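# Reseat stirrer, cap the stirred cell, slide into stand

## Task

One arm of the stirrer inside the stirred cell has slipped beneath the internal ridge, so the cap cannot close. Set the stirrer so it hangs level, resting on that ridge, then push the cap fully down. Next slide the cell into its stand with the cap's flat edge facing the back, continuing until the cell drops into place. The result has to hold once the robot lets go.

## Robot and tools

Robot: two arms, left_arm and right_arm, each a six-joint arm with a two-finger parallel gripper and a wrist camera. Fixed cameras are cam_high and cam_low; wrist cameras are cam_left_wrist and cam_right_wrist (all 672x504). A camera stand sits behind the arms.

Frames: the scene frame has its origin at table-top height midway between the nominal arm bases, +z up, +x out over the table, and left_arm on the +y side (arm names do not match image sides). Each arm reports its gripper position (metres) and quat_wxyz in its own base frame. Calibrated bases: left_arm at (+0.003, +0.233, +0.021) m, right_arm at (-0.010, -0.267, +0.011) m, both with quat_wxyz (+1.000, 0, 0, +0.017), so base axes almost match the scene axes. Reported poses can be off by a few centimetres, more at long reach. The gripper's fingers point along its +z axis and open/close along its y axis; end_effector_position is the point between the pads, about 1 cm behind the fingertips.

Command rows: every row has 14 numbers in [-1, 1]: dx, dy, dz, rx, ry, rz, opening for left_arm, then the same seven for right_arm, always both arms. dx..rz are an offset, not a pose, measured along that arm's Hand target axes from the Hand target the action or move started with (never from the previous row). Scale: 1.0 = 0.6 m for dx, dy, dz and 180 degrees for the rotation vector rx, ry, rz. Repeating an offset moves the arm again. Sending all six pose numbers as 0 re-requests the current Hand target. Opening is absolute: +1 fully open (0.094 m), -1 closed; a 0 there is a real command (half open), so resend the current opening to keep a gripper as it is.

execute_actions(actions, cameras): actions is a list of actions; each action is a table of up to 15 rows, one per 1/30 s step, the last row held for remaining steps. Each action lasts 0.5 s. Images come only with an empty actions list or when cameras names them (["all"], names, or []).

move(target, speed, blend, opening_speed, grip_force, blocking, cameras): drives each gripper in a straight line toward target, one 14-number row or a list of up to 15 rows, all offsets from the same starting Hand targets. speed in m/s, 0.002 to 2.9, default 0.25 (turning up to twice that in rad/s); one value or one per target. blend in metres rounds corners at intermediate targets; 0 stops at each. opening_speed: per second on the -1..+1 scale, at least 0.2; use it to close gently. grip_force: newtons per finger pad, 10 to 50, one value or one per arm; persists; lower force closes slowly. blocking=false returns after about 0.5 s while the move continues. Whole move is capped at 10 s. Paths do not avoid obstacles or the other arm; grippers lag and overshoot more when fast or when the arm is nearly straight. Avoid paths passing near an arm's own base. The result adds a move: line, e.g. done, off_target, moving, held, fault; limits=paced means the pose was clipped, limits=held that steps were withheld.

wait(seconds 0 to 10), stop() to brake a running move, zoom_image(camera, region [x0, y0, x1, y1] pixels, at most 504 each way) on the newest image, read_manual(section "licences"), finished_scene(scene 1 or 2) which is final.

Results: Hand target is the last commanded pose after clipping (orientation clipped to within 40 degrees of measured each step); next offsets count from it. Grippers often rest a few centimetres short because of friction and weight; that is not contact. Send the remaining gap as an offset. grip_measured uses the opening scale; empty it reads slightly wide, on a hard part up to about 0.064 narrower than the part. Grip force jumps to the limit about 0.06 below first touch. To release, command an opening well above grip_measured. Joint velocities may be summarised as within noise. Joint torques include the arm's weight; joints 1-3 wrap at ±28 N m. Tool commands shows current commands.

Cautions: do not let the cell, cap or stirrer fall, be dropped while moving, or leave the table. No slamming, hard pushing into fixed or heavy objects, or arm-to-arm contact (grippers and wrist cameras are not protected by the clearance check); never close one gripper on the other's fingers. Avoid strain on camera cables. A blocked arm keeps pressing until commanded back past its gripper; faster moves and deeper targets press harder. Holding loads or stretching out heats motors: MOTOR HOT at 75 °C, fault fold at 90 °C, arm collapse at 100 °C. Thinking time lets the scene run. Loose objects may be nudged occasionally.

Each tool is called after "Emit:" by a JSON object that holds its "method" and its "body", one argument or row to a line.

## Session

Emit:
{"method": "execute_actions", "body": {
  "actions": []
}}

Scene clock: 0.00 s.
left_arm: end_effector_position=(+0.3833, -0.1529, +0.3106) grip_measured=+1.000 end_effector_quat_wxyz=(+0.583, +0.136, +0.729, -0.332) | right_arm: end_effector_position=(+0.3142, +0.0170, +0.3801) grip_measured=+1.000 end_effector_quat_wxyz=(+0.771, +0.026, +0.636, +0.033)
Joint positions: left_arm=[-0.153 1.217 0.859 0.242 0.547 -0.272 0.094] | right_arm=[0.114 0.712 0.636 0.267 0.111 0.063 0.094]
Joint velocities: within noise
Joint torques (N m): no reading
Heat: left arm: 26 °C; right arm: 26 °C.
Hand target: left_arm +0.3819, -0.1528, +0.3186; +0.590, +0.139, +0.723, -0.332 | right_arm +0.3122, +0.0168, +0.3841; +0.773, +0.026, +0.633, +0.033
Tool commands: left_gripper/opening=+1.0 right_gripper/opening=+1.0

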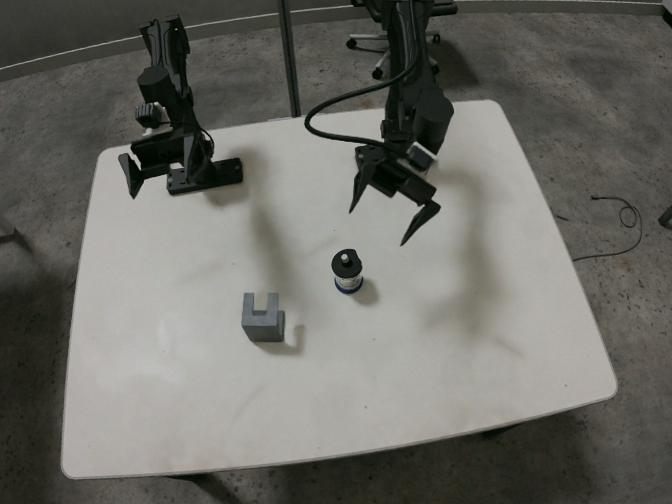

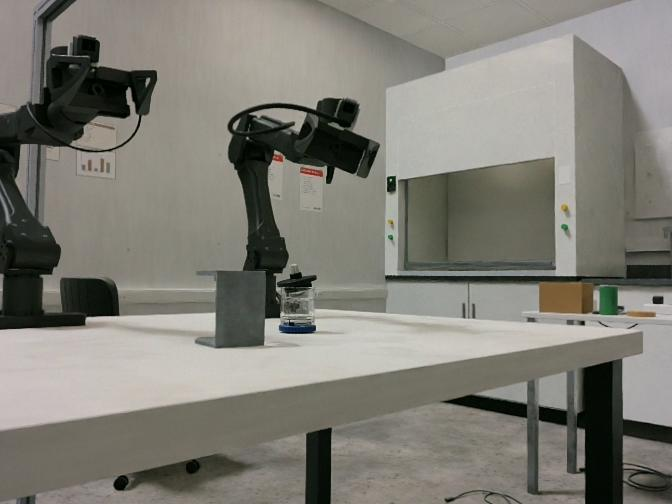

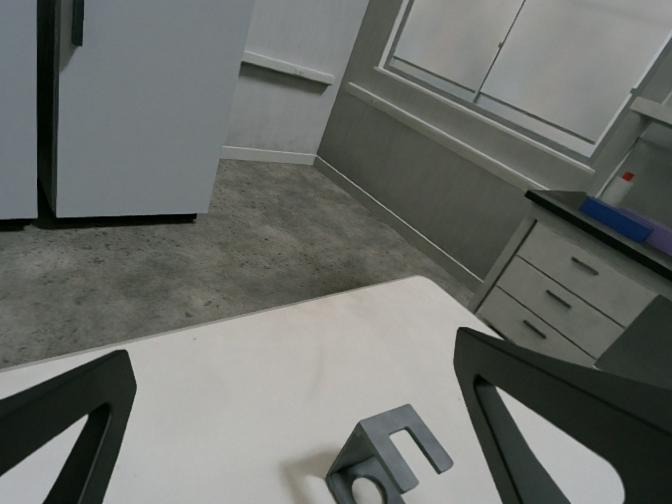

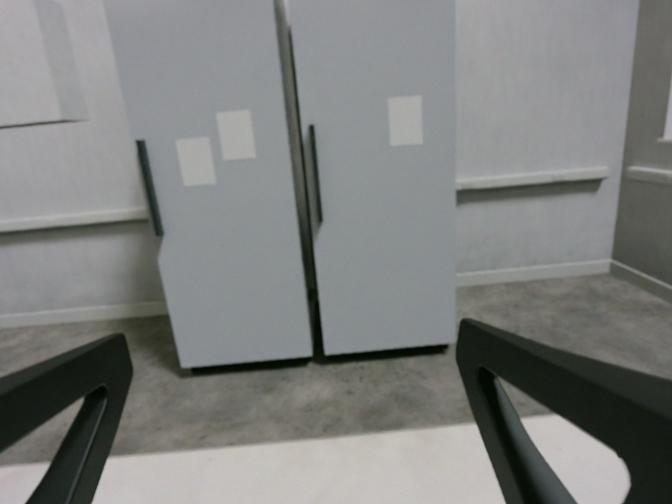

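Emit:
{"method": "zoom_image", "body": {
  "camera": "cam_high",
  "region": [220, 230, 380, 350]
}}

Emit:
{"method": "zoom_image", "body": {
  "camera": "cam_low",
  "region": [190, 250, 350, 360]
}}

Emit:
{"method": "zoom_image", "body": {
  "camera": "cam_low",
  "region": [265, 255, 330, 340]
}}

Scaled by 3.150 from the camera's 672x504 image, which has a finer 960x720 frame.

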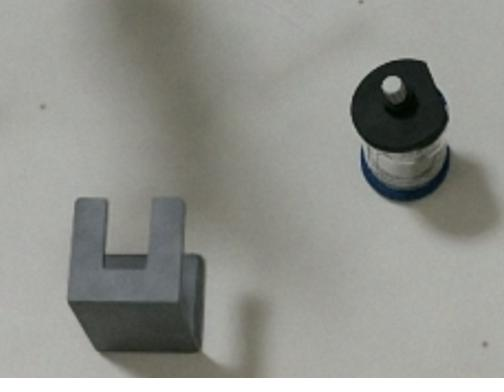

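Scaled by 3.150 from the camera's 672x504 image, which has a finer 960x720 frame.

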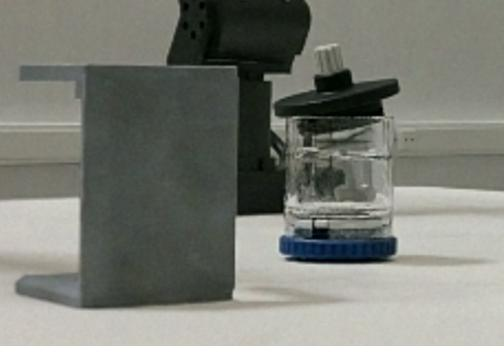

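Scaled by 5.929 from the camera's 672x504 image, which has a finer 960x720 frame.

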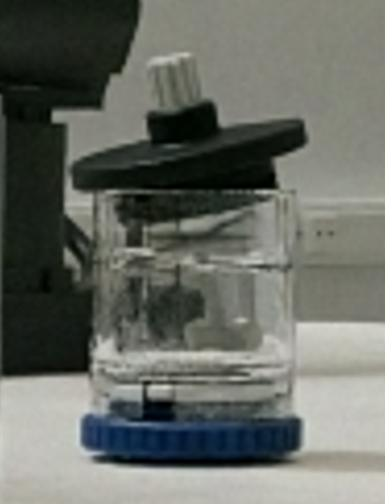

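Emit:
{"method": "move", "body": {
  "target": [0.185,-0.0195,-0.041,-0.129,0.455,0.023,0,0,0,0,0,0,0,1],
  "speed": 0.3,
  "cameras": ["all"]
}}

Scene clock: 33.70 s.
left_arm: end_effector_position=(+0.3297, -0.1691, +0.2274) grip_measured=+0.003 end_effector_quat_wxyz=(+0.093, +0.234, +0.967, -0.028) | right_arm: end_effector_position=(+0.3142, +0.0170, +0.3801) grip_measured=+1.000 end_effector_quat_wxyz=(+0.771, +0.026, +0.636, +0.033)
Joint positions: left_arm=[-0.471 1.843 2.013 -1.546 0.011 0.002 0.047] | right_arm=[0.114 0.712 0.636 0.267 0.111 0.063 0.094]
Joint torques (N m): left_arm=[-0.2 -8.68 6.12 0.38 -0.11 -0.13] | right_arm=[0.05 -0.44 8.29 2 0 0]
Heat: left arm: 30 °C; right arm: 30 °C.
Hand target: left_arm +0.3269, -0.1668, +0.2196; +0.001, +0.233, +0.972, -0.001 | right_arm +0.3122, +0.0168, +0.3841; +0.773, +0.026, +0.633, +0.033
Off the commanded pose: left_arm 0.009 m, 11 deg | right_arm 0.004 m, 0 deg.
joint sent to its limit (left arm) — joint 4 (wrist pitch), lower limit. The joint targets are off in orientation, not in position.
move: off_target (left_arm)

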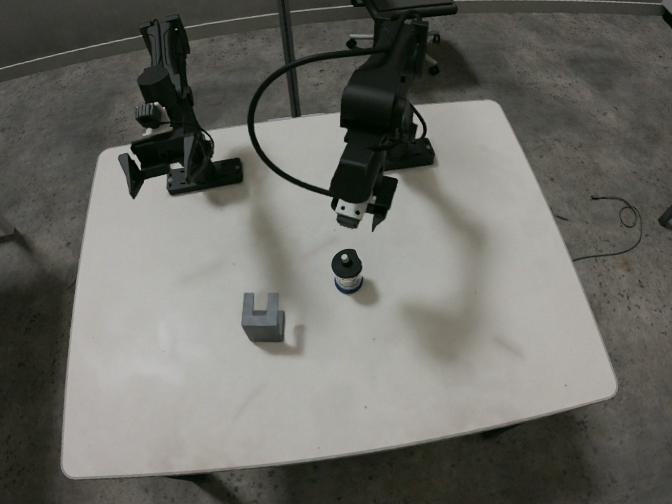

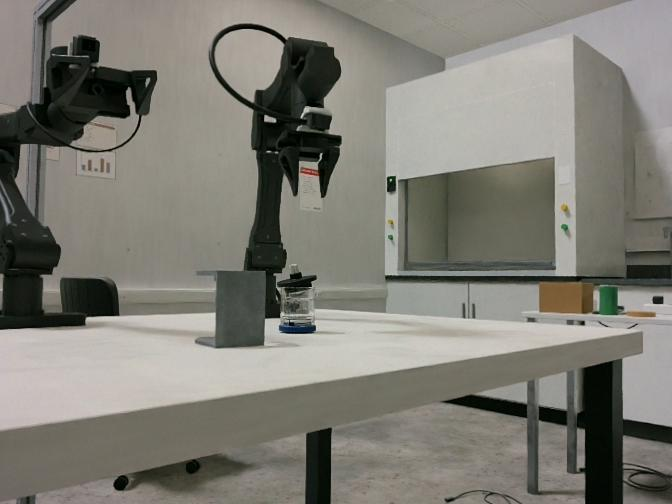

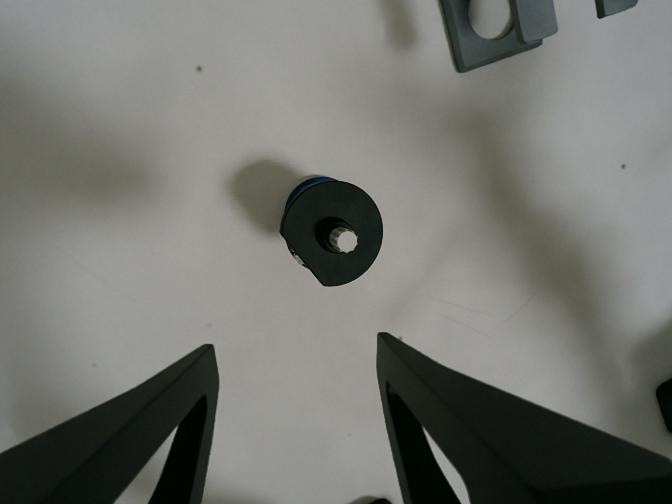

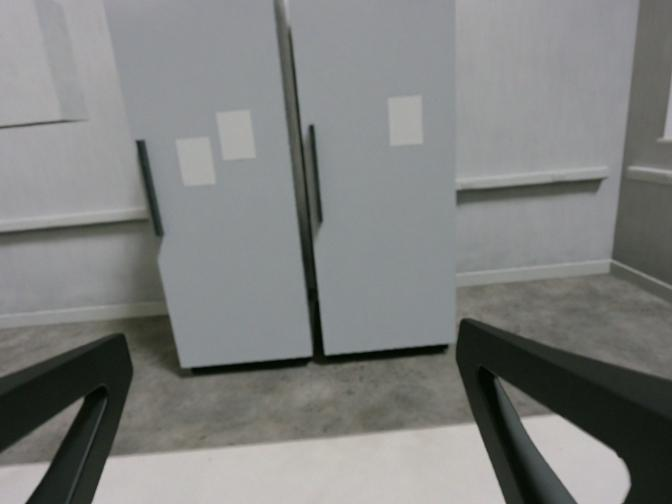

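Emit:
{"method": "zoom_image", "body": {
  "camera": "cam_left_wrist",
  "region": [260, 160, 410, 310]
}}

Scaled by 3.360 from the camera's 672x504 image, which has a finer 960x720 frame.

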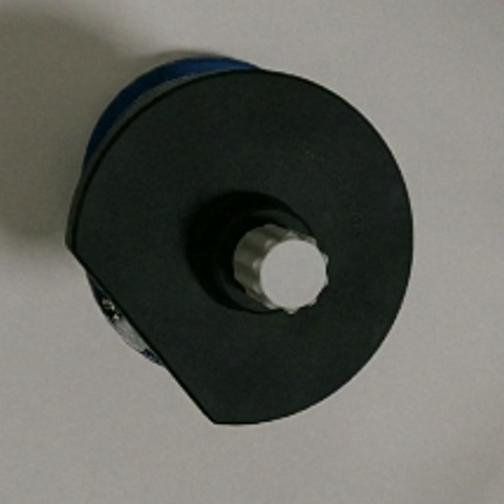

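Emit:
{"method": "move", "body": {
  "target": [0,-0.03,0.04,0.0335,-0.049,-0.382,0,0,0,0,0,0,0,1],
  "speed": 0.3,
  "cameras": ["all"]
}}

Scene clock: 64.67 s.
left_arm: end_effector_position=(+0.3187, -0.1841, +0.1830) grip_measured=+0.003 end_effector_quat_wxyz=(+0.037, -0.356, +0.932, -0.052) | right_arm: end_effector_position=(+0.3142, +0.0170, +0.3801) grip_measured=+1.000 end_effector_quat_wxyz=(+0.771, +0.026, +0.636, +0.033)
Joint positions: left_arm=[-0.522 1.843 1.838 -1.438 0.008 -1.252 0.047] | right_arm=[0.114 0.712 0.636 0.267 0.111 0.063 0.094]
Joint torques (N m): left_arm=[-0.43 -14.5 5.93 0.71 -0.2 -0.19] | right_arm=[0.02 -0.47 8.31 2 0 0]
Heat: left arm: 28 °C; right arm: 32 °C.
Hand target: left_arm +0.3187, -0.1829, +0.1956; +0.059, -0.357, +0.930, -0.066 | right_arm +0.3122, +0.0168, +0.3841; +0.773, +0.026, +0.633, +0.033
Off the commanded pose: left_arm 0.013 m, 3 deg | right_arm 0.004 m, 0 deg.
move: off_target (left_arm)

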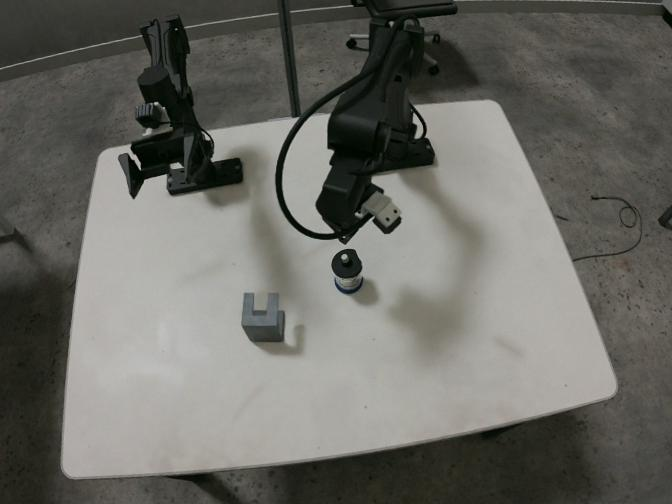

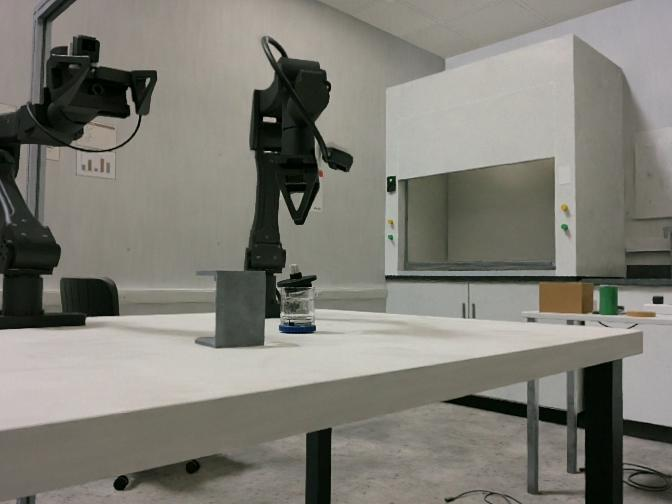

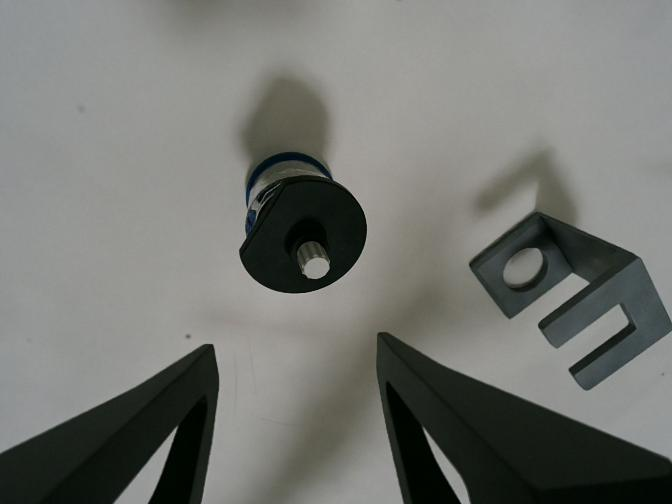

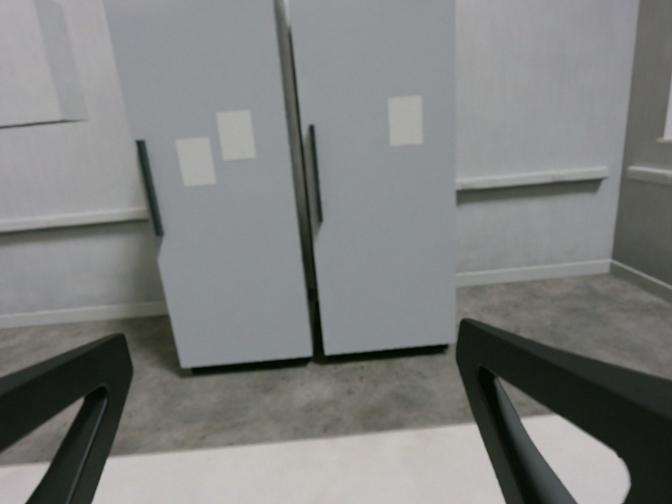

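Emit:
{"method": "move", "body": {
  "target": [0.012,-0.006,0.075,0,0,0,-0.2,0,0,0,0,0,0,1],
  "speed": 0.15,
  "cameras": ["cam_low","cam_left_wrist"]
}}

Emit:
{"method": "zoom_image", "body": {
  "camera": "cam_low",
  "region": [240, 200, 360, 340]
}}

Scene clock: 91.30 s.
left_arm: end_effector_position=(+0.3209, -0.1948, +0.1433) grip_measured=-0.197 end_effector_quat_wxyz=(+0.041, -0.355, +0.932, -0.057) | right_arm: end_effector_position=(+0.3142, +0.0170, +0.3801) grip_measured=+1.000 end_effector_quat_wxyz=(+0.771, +0.026, +0.636, +0.033)
Joint positions: left_arm=[-0.546 1.835 1.667 -1.262 0.005 -1.274 0.038] | right_arm=[0.114 0.712 0.636 0.267 0.111 0.063 0.094]
Joint torques (N m): left_arm=[-0.32 -13.34 6.04 0.64 -0.19 -0.13] | right_arm=[0.02 -0.43 8.29 2 0.01 0]
Heat: left arm: 28 °C; right arm: 33 °C.
Hand target: left_arm +0.3228, -0.1941, +0.1514; +0.059, -0.357, +0.930, -0.066 | right_arm +0.3122, +0.0168, +0.3841; +0.773, +0.026, +0.633, +0.033
Off the commanded pose: left_arm 0.008 m, 2 deg | right_arm 0.004 m, 0 deg.
move: done
Images, in order (width x height): cam_low 672x504, cam_left_wrist 672x504.

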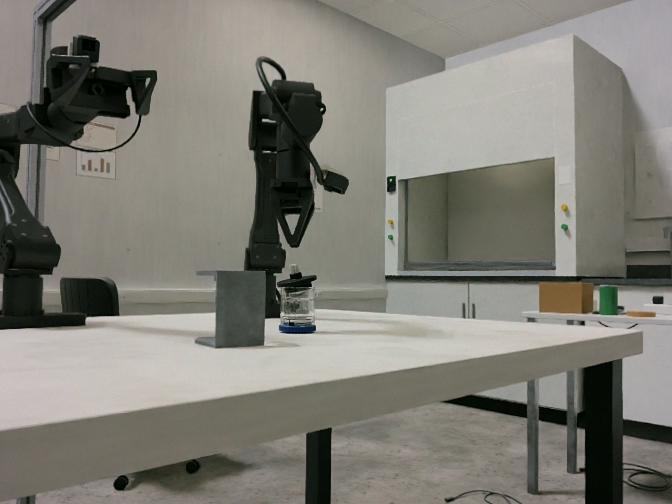

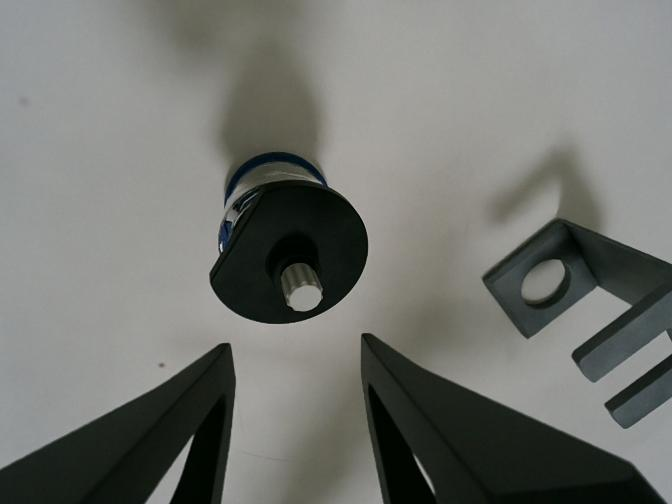

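Scaled by 3.600 from the camera's 672x504 image, which has a finer 960x720 frame.

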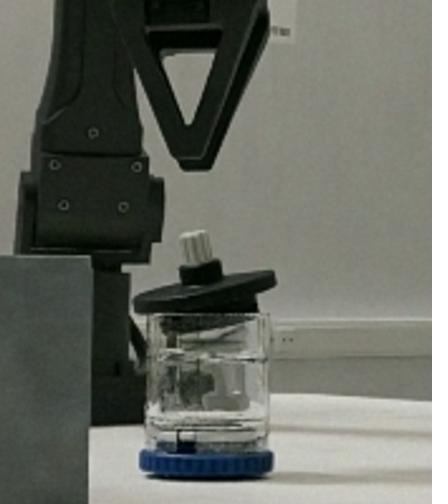

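Emit:
{"method": "move", "body": {
  "target": [0.0,0.001,0.055,0,0,0,-0.35,0,0,0,0,0,0,1],
  "speed": 0.1,
  "cameras": ["cam_low","cam_left_wrist","cam_high"]
}}

Emit:
{"method": "zoom_image", "body": {
  "camera": "cam_low",
  "region": [240, 200, 360, 340]
}}

Scene clock: 101.97 s.
left_arm: end_effector_position=(+0.3247, -0.1971, +0.1165) grip_measured=-0.347 end_effector_quat_wxyz=(+0.046, -0.355, +0.932, -0.063) | right_arm: end_effector_position=(+0.3142, +0.0170, +0.3801) grip_measured=+1.000 end_effector_quat_wxyz=(+0.771, +0.026, +0.636, +0.033)
Joint positions: left_arm=[-0.546 1.835 1.558 -1.137 0.005 -1.275 0.031] | right_arm=[0.114 0.712 0.636 0.267 0.111 0.063 0.094]
Joint torques (N m): left_arm=[-0.2 -11.69 6.22 0.74 -0.18 -0.14] | right_arm=[0.03 -0.47 8.28 2 0 0]
Heat: left arm: 32 °C; right arm: 33 °C.
Hand target: left_arm +0.3275, -0.1963, +0.1188; +0.059, -0.357, +0.930, -0.066 | right_arm +0.3122, +0.0168, +0.3841; +0.773, +0.026, +0.633, +0.033
Off the commanded pose: left_arm 0.004 m, 2 deg | right_arm 0.004 m, 0 deg.
move: done
Images, in order (width x height): cam_high 672x504, cam_low 672x504, cam_left_wrist 672x504.

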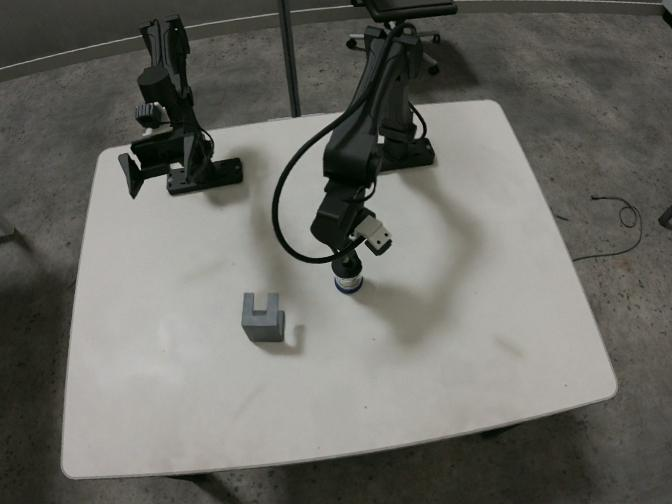

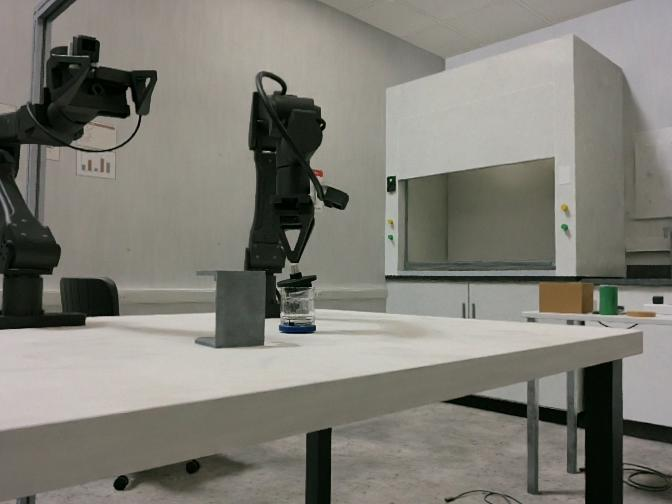

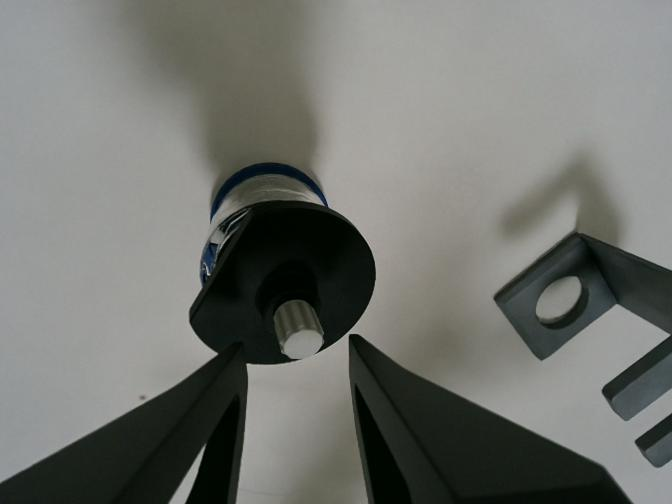

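Scaled by 3.600 from the camera's 672x504 image, which has a finer 960x720 frame.

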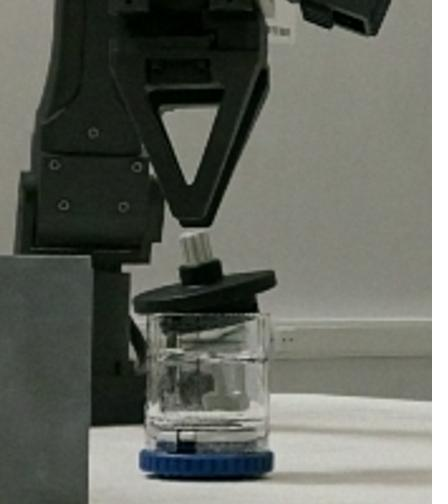

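Emit:
{"method": "move", "body": {
  "target": [-0.003,-0.003,0.025,0,0,0,-0.35,0,0,0,0,0,0,1],
  "speed": 0.08,
  "cameras": ["cam_low","cam_left_wrist"]
}}

Emit:
{"method": "zoom_image", "body": {
  "camera": "cam_low",
  "region": [240, 200, 360, 340]
}}

Scene clock: 109.37 s.
left_arm: end_effector_position=(+0.3291, -0.1998, +0.1101) grip_measured=-0.347 end_effector_quat_wxyz=(+0.053, -0.355, +0.931, -0.072) | right_arm: end_effector_position=(+0.3142, +0.0170, +0.3801) grip_measured=+1.000 end_effector_quat_wxyz=(+0.771, +0.026, +0.636, +0.033)
Joint positions: left_arm=[-0.546 1.835 1.529 -1.086 0.005 -1.275 0.031] | right_arm=[0.114 0.712 0.636 0.267 0.111 0.063 0.094]
Joint torques (N m): left_arm=[0.12 -9.81 6.13 0.78 -0.17 -0.06] | right_arm=[0.03 -0.44 8.28 2 0 0]
Heat: left arm: 33 °C; right arm: 33 °C.
Hand target: left_arm +0.3323, -0.1976, +0.1045; +0.059, -0.357, +0.930, -0.066 | right_arm +0.3122, +0.0168, +0.3841; +0.773, +0.026, +0.633, +0.033
Off the commanded pose: left_arm 0.007 m, 1 deg | right_arm 0.004 m, 0 deg.
move: done
Images, in order (width x height): cam_low 672x504, cam_left_wrist 672x504.

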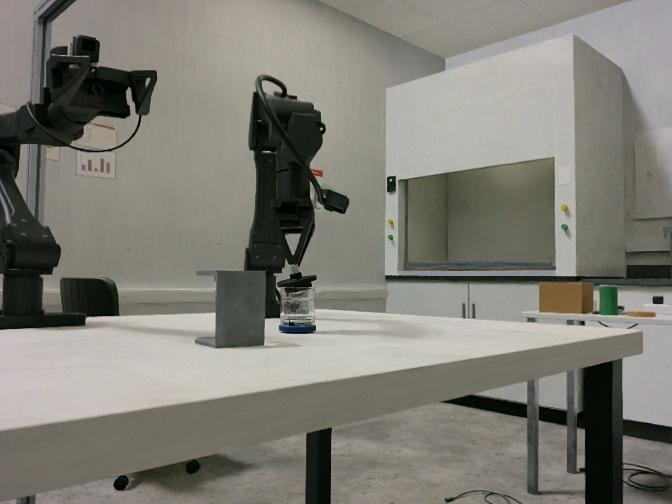

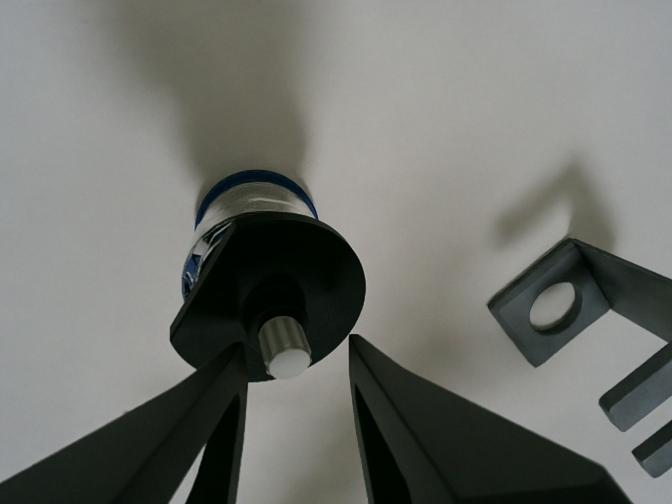

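Scaled by 3.600 from the camera's 672x504 image, which has a finer 960x720 frame.

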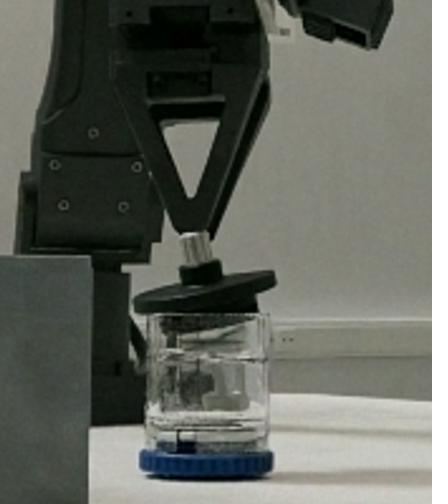

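Emit:
{"method": "move", "body": {
  "target": [-0.003,0.007,0.018,0,0,0,-0.35,0,0,0,0,0,0,1],
  "speed": 0.08,
  "cameras": ["cam_low","cam_left_wrist"]
}}

Emit:
{"method": "zoom_image", "body": {
  "camera": "cam_low",
  "region": [240, 200, 360, 340]
}}

Scene clock: 114.07 s.
left_arm: end_effector_position=(+0.3289, -0.1971, +0.0982) grip_measured=-0.347 end_effector_quat_wxyz=(+0.052, -0.356, +0.930, -0.071) | right_arm: end_effector_position=(+0.3142, +0.0170, +0.3801) grip_measured=+1.000 end_effector_quat_wxyz=(+0.771, +0.026, +0.636, +0.033)
Joint positions: left_arm=[-0.54 1.835 1.482 -1.041 0.005 -1.273 0.031] | right_arm=[0.114 0.712 0.636 0.267 0.111 0.063 0.094]
Joint torques (N m): left_arm=[0.44 -9.88 6.17 0.8 -0.16 0.01] | right_arm=[0.02 -0.47 8.29 1.99 0.01 -0.01]
Heat: left arm: 33 °C; right arm: 33 °C.
Hand target: left_arm +0.3326, -0.1941, +0.0932; +0.059, -0.357, +0.930, -0.066 | right_arm +0.3122, +0.0168, +0.3841; +0.773, +0.026, +0.633, +0.033
Off the commanded pose: left_arm 0.007 m, 1 deg | right_arm 0.004 m, 0 deg.
move: done
Images, in order (width x height): cam_low 672x504, cam_left_wrist 672x504.

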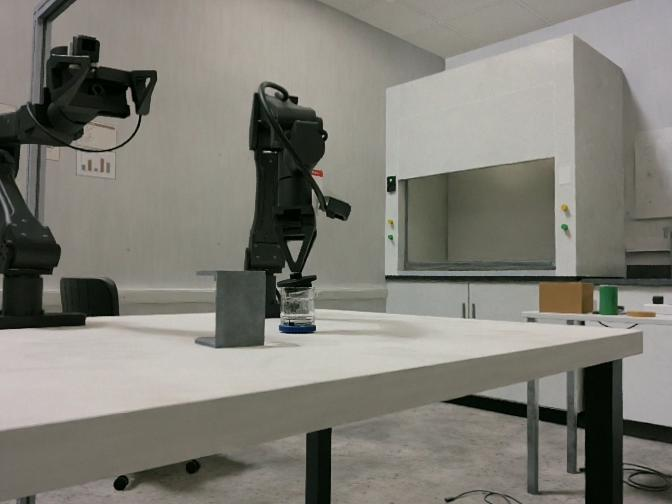

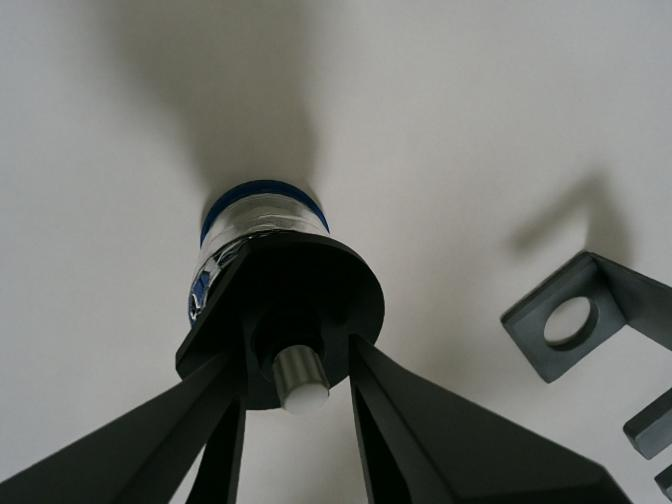

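Scaled by 3.600 from the camera's 672x504 image, which has a finer 960x720 frame.

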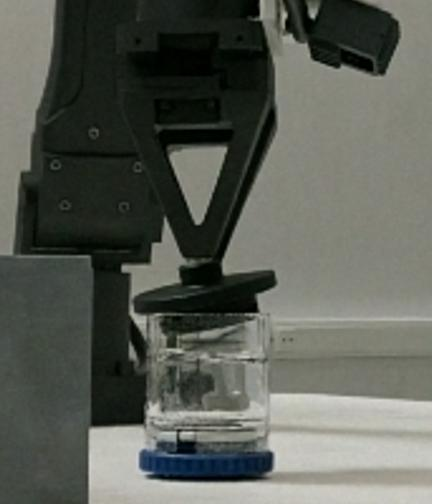

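Emit:
{"method": "move", "body": {
  "target": [0,0,0,0,0,0,-0.85,0,0,0,0,0,0,1],
  "grip_force": [30,50],
  "opening_speed": 0.3,
  "cameras": ["cam_low","cam_left_wrist"]
}}

Emit:
{"method": "zoom_image", "body": {
  "camera": "cam_low",
  "region": [240, 200, 360, 340]
}}

Scene clock: 120.37 s.
left_arm: end_effector_position=(+0.3297, -0.1963, +0.0983) grip_measured=-0.697 end_effector_quat_wxyz=(+0.055, -0.357, +0.930, -0.069) | right_arm: end_effector_position=(+0.3142, +0.0170, +0.3801) grip_measured=+1.000 end_effector_quat_wxyz=(+0.771, +0.026, +0.636, +0.033)
Joint positions: left_arm=[-0.54 1.835 1.482 -1.04 -0.001 -1.273 0.014] | right_arm=[0.114 0.712 0.636 0.267 0.111 0.063 0.094]
Joint torques (N m): left_arm=[0.44 -9.89 6.12 0.77 -0.1 0] | right_arm=[0.03 -0.46 8.28 2 0 0]
Heat: left arm: 33 °C; right arm: 33 °C.
Hand target: left_arm +0.3326, -0.1942, +0.0932; +0.059, -0.357, +0.930, -0.066 | right_arm +0.3122, +0.0168, +0.3841; +0.773, +0.026, +0.633, +0.033
Off the commanded pose: left_arm 0.006 m, 1 deg | right_arm 0.004 m, 0 deg.
grip_force (N): 30, 50
move: done
Images, in order (width x height): cam_low 672x504, cam_left_wrist 672x504.

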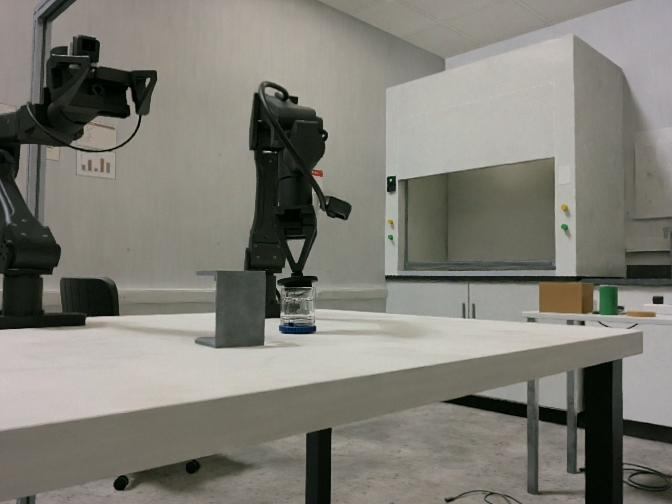

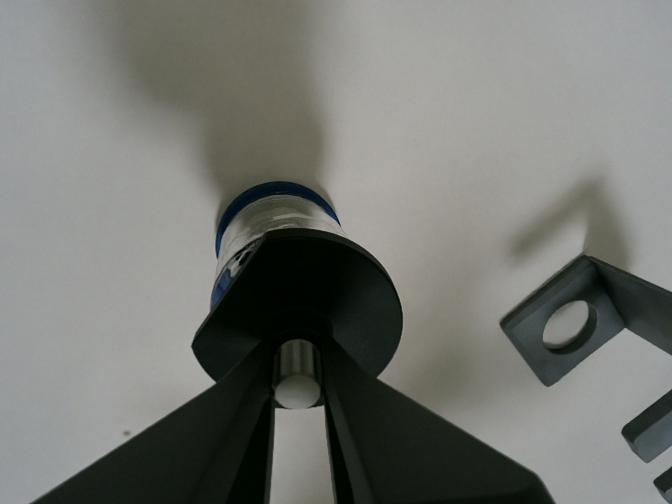

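Scaled by 3.600 from the camera's 672x504 image, which has a finer 960x720 frame.

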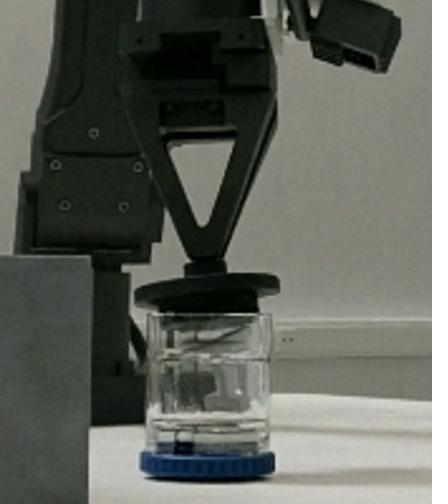

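Emit:
{"method": "move", "body": {
  "target": [0,0,-0.16,0,0,0,-0.85,0,0,0,0,0,0,1],
  "speed": 0.12,
  "cameras": ["all"]
}}

Emit:
{"method": "zoom_image", "body": {
  "camera": "cam_low",
  "region": [240, 160, 360, 340]
}}

Emit:
{"method": "zoom_image", "body": {
  "camera": "cam_high",
  "region": [300, 200, 400, 310]
}}

Scene clock: 126.03 s.
left_arm: end_effector_position=(+0.3156, -0.1879, +0.1631) grip_measured=-0.698 end_effector_quat_wxyz=(+0.036, -0.358, +0.932, -0.046) | right_arm: end_effector_position=(+0.3142, +0.0170, +0.3801) grip_measured=+1.000 end_effector_quat_wxyz=(+0.771, +0.026, +0.636, +0.033)
Joint positions: left_arm=[-0.54 1.835 1.749 -1.367 -0.001 -1.273 0.014] | right_arm=[0.114 0.712 0.636 0.267 0.111 0.063 0.094]
Joint torques (N m): left_arm=[0.12 -14.49 9.76 0.25 -0.13 -0.01] | right_arm=[0.03 -0.46 8.29 2 0 0]
Heat: left arm: 33 °C; right arm: 34 °C.
Hand target: left_arm +0.3176, -0.1864, +0.1877; +0.058, -0.357, +0.930, -0.066 | right_arm +0.3122, +0.0168, +0.3841; +0.773, +0.026, +0.633, +0.033
Off the commanded pose: left_arm 0.025 m, 3 deg | right_arm 0.004 m, 0 deg.
grip_force (N): 30, 50
move: off_target (left_arm)

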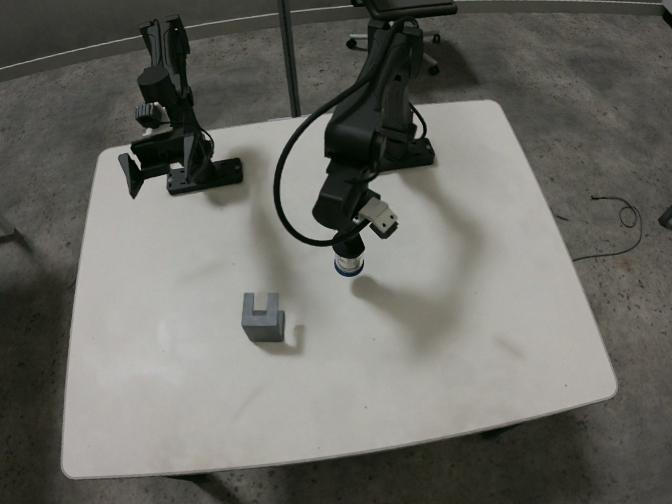

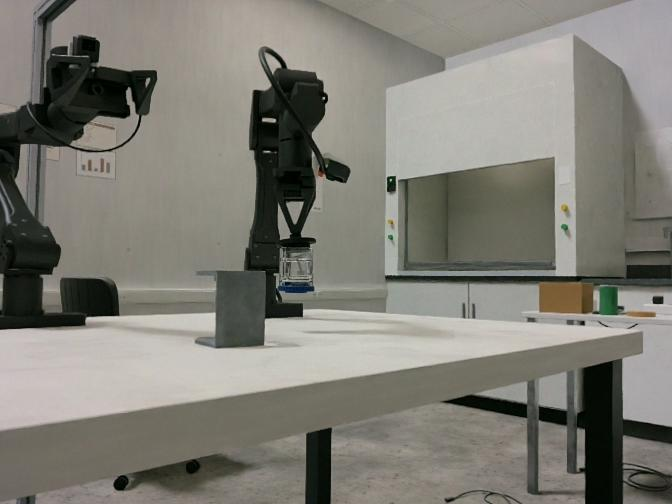

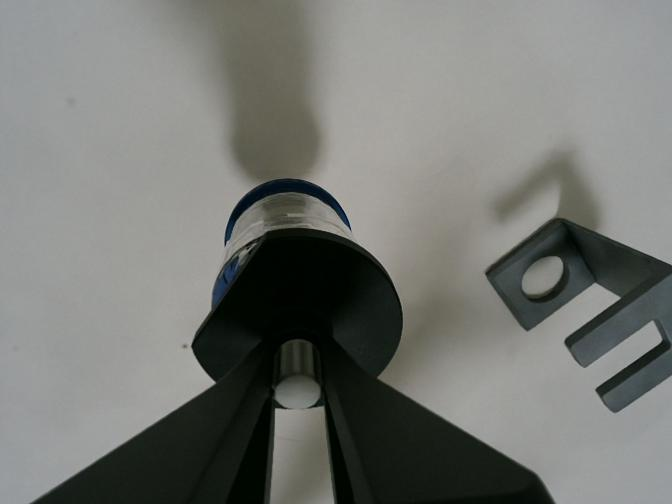

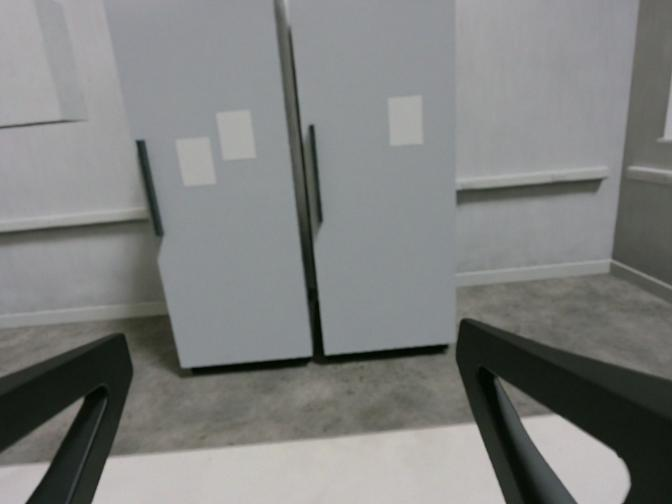

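Scaled by 2.800 from the camera's 672x504 image, which has a finer 960x720 frame.

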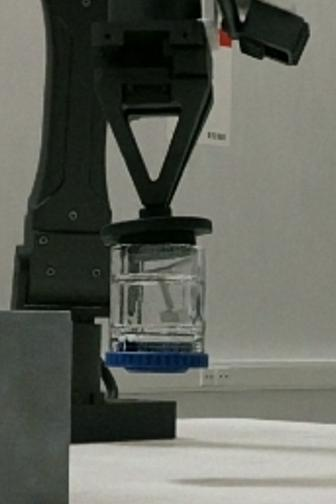

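Scaled by 4.582 from the camera's 672x504 image, which has a finer 960x720 frame.

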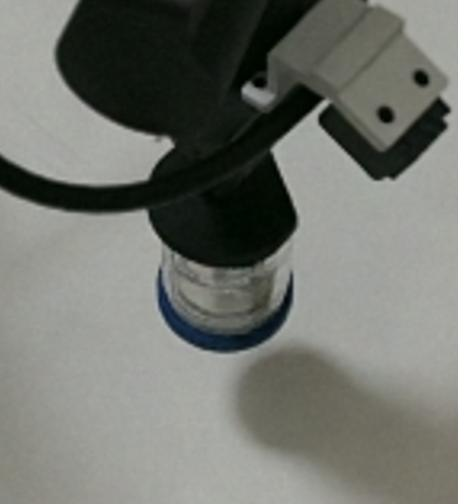

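Emit:
{"method": "move", "body": {
  "target": [0,0,0.145,0,0,0,-0.85,0,0,0,0,0,0,1],
  "speed": 0.08,
  "cameras": ["cam_low"]
}}

Emit:
{"method": "zoom_image", "body": {
  "camera": "cam_low",
  "region": [240, 200, 360, 340]
}}

Scene clock: 131.03 s.
left_arm: end_effector_position=(+0.3250, -0.1935, +0.1012) grip_measured=-0.698 end_effector_quat_wxyz=(+0.048, -0.357, +0.931, -0.060) | right_arm: end_effector_position=(+0.3142, +0.0170, +0.3801) grip_measured=+1.000 end_effector_quat_wxyz=(+0.771, +0.026, +0.636, +0.033)
Joint positions: left_arm=[-0.54 1.835 1.498 -1.08 -0.001 -1.273 0.014] | right_arm=[0.114 0.712 0.636 0.267 0.111 0.063 0.094]
Joint torques (N m): left_arm=[0.38 -10.73 6.75 0.81 -0.1 -0.01] | right_arm=[0.01 -0.44 8.28 2 0.01 0.01]
Heat: left arm: 34 °C; right arm: 34 °C.
Hand target: left_arm +0.3312, -0.1935, +0.1020; +0.059, -0.357, +0.930, -0.066 | right_arm +0.3122, +0.0168, +0.3841; +0.773, +0.026, +0.633, +0.033
Off the commanded pose: left_arm 0.006 m, 1 deg | right_arm 0.004 m, 0 deg.
grip_force (N): 30, 50
move: done
Images, in order (width x height): cam_low 672x504.

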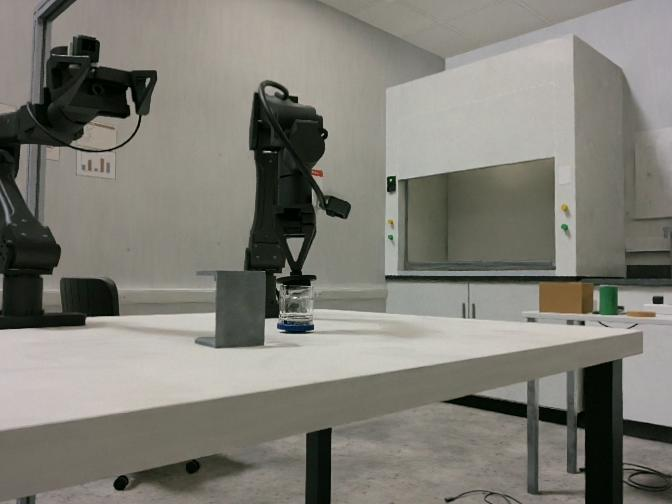

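Scaled by 3.600 from the camera's 672x504 image, which has a finer 960x720 frame.

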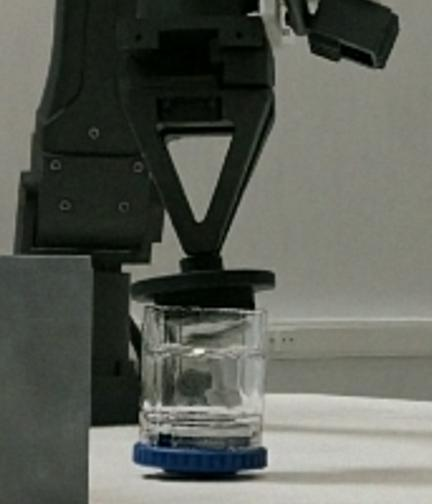

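Emit:
{"method": "move", "body": {
  "target": [
    [0,0,0.006,0,0,0,-0.85,0,0,0,0,0,0,1],
    [0,0,0.006,0,0,0,-0.85,0.398,0.324,-0.138,-0.218,0.123,-0.023,0.35]
  ],
  "speed": 0.2,
  "cameras": ["all"]
}}

Scene clock: 153.00 s.
left_arm: end_effector_position=(+0.3258, -0.1940, +0.0994) grip_measured=-0.698 end_effector_quat_wxyz=(+0.049, -0.357, +0.931, -0.062) | right_arm: end_effector_position=(+0.2782, +0.2292, +0.1577) grip_measured=+0.353 end_effector_quat_wxyz=(+0.610, -0.253, +0.718, +0.219)
Joint positions: left_arm=[-0.54 1.835 1.49 -1.067 -0.001 -1.273 0.014] | right_arm=[0.689 1.197 0.235 0.802 0.005 0.007 0.064]
Joint torques (N m): left_arm=[0.42 -10.32 6.67 0.82 -0.11 0] | right_arm=[0.51 -1.52 5.49 2.26 -0.07 -0.08]
Heat: left arm: 34 °C; right arm: 35 °C.
Hand target: left_arm +0.3318, -0.1938, +0.0985; +0.059, -0.357, +0.930, -0.066 | right_arm +0.2745, +0.2307, +0.1507; +0.605, -0.262, +0.719, +0.220
Off the commanded pose: left_arm 0.006 m, 1 deg | right_arm 0.008 m, 1 deg.
grip_force (N): 30, 50
move: done

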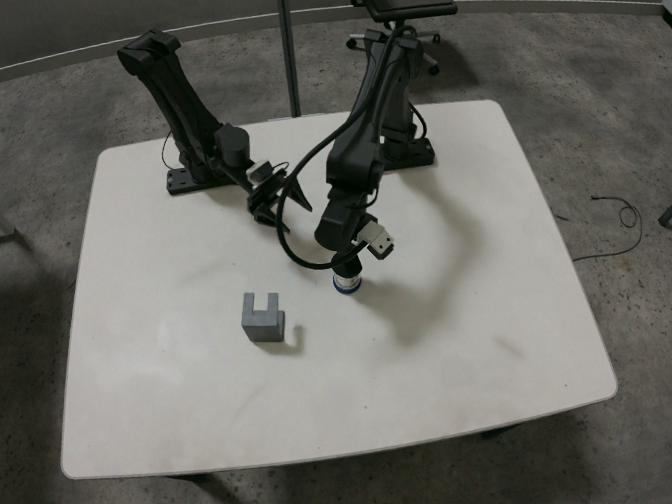

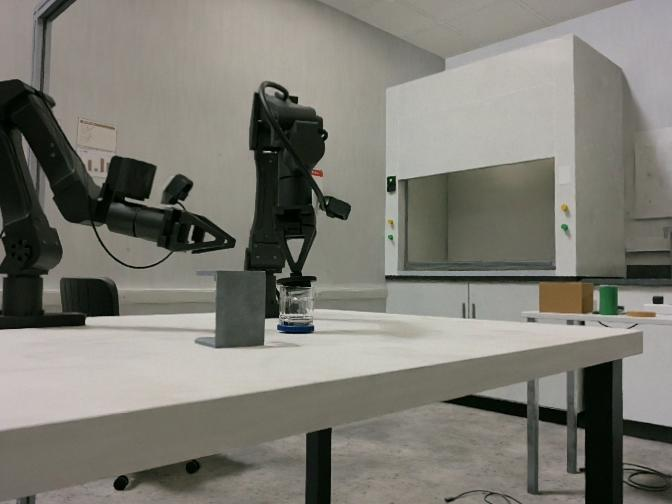

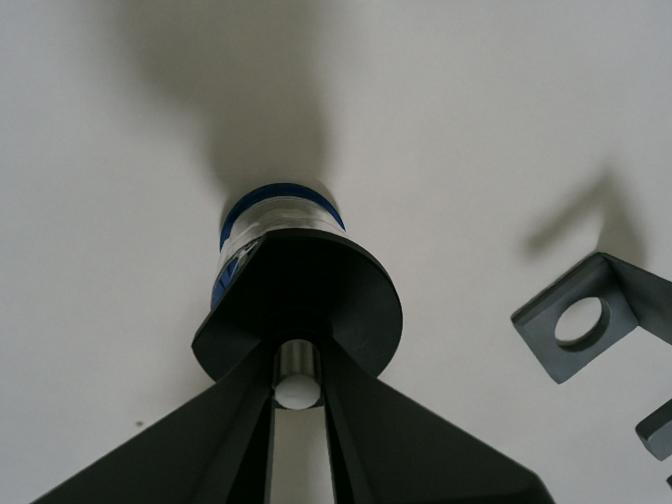

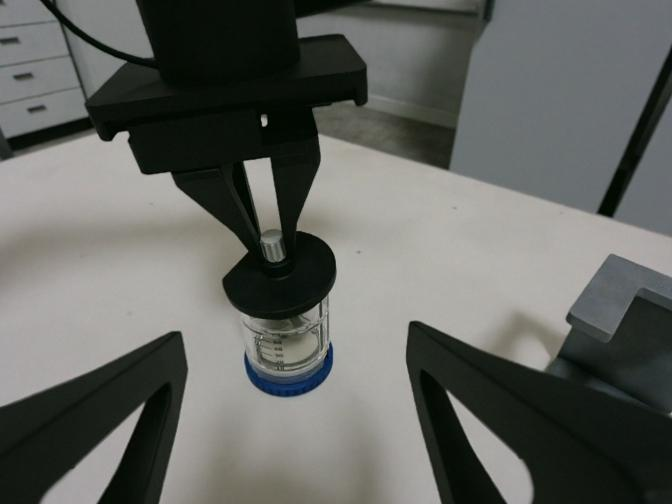

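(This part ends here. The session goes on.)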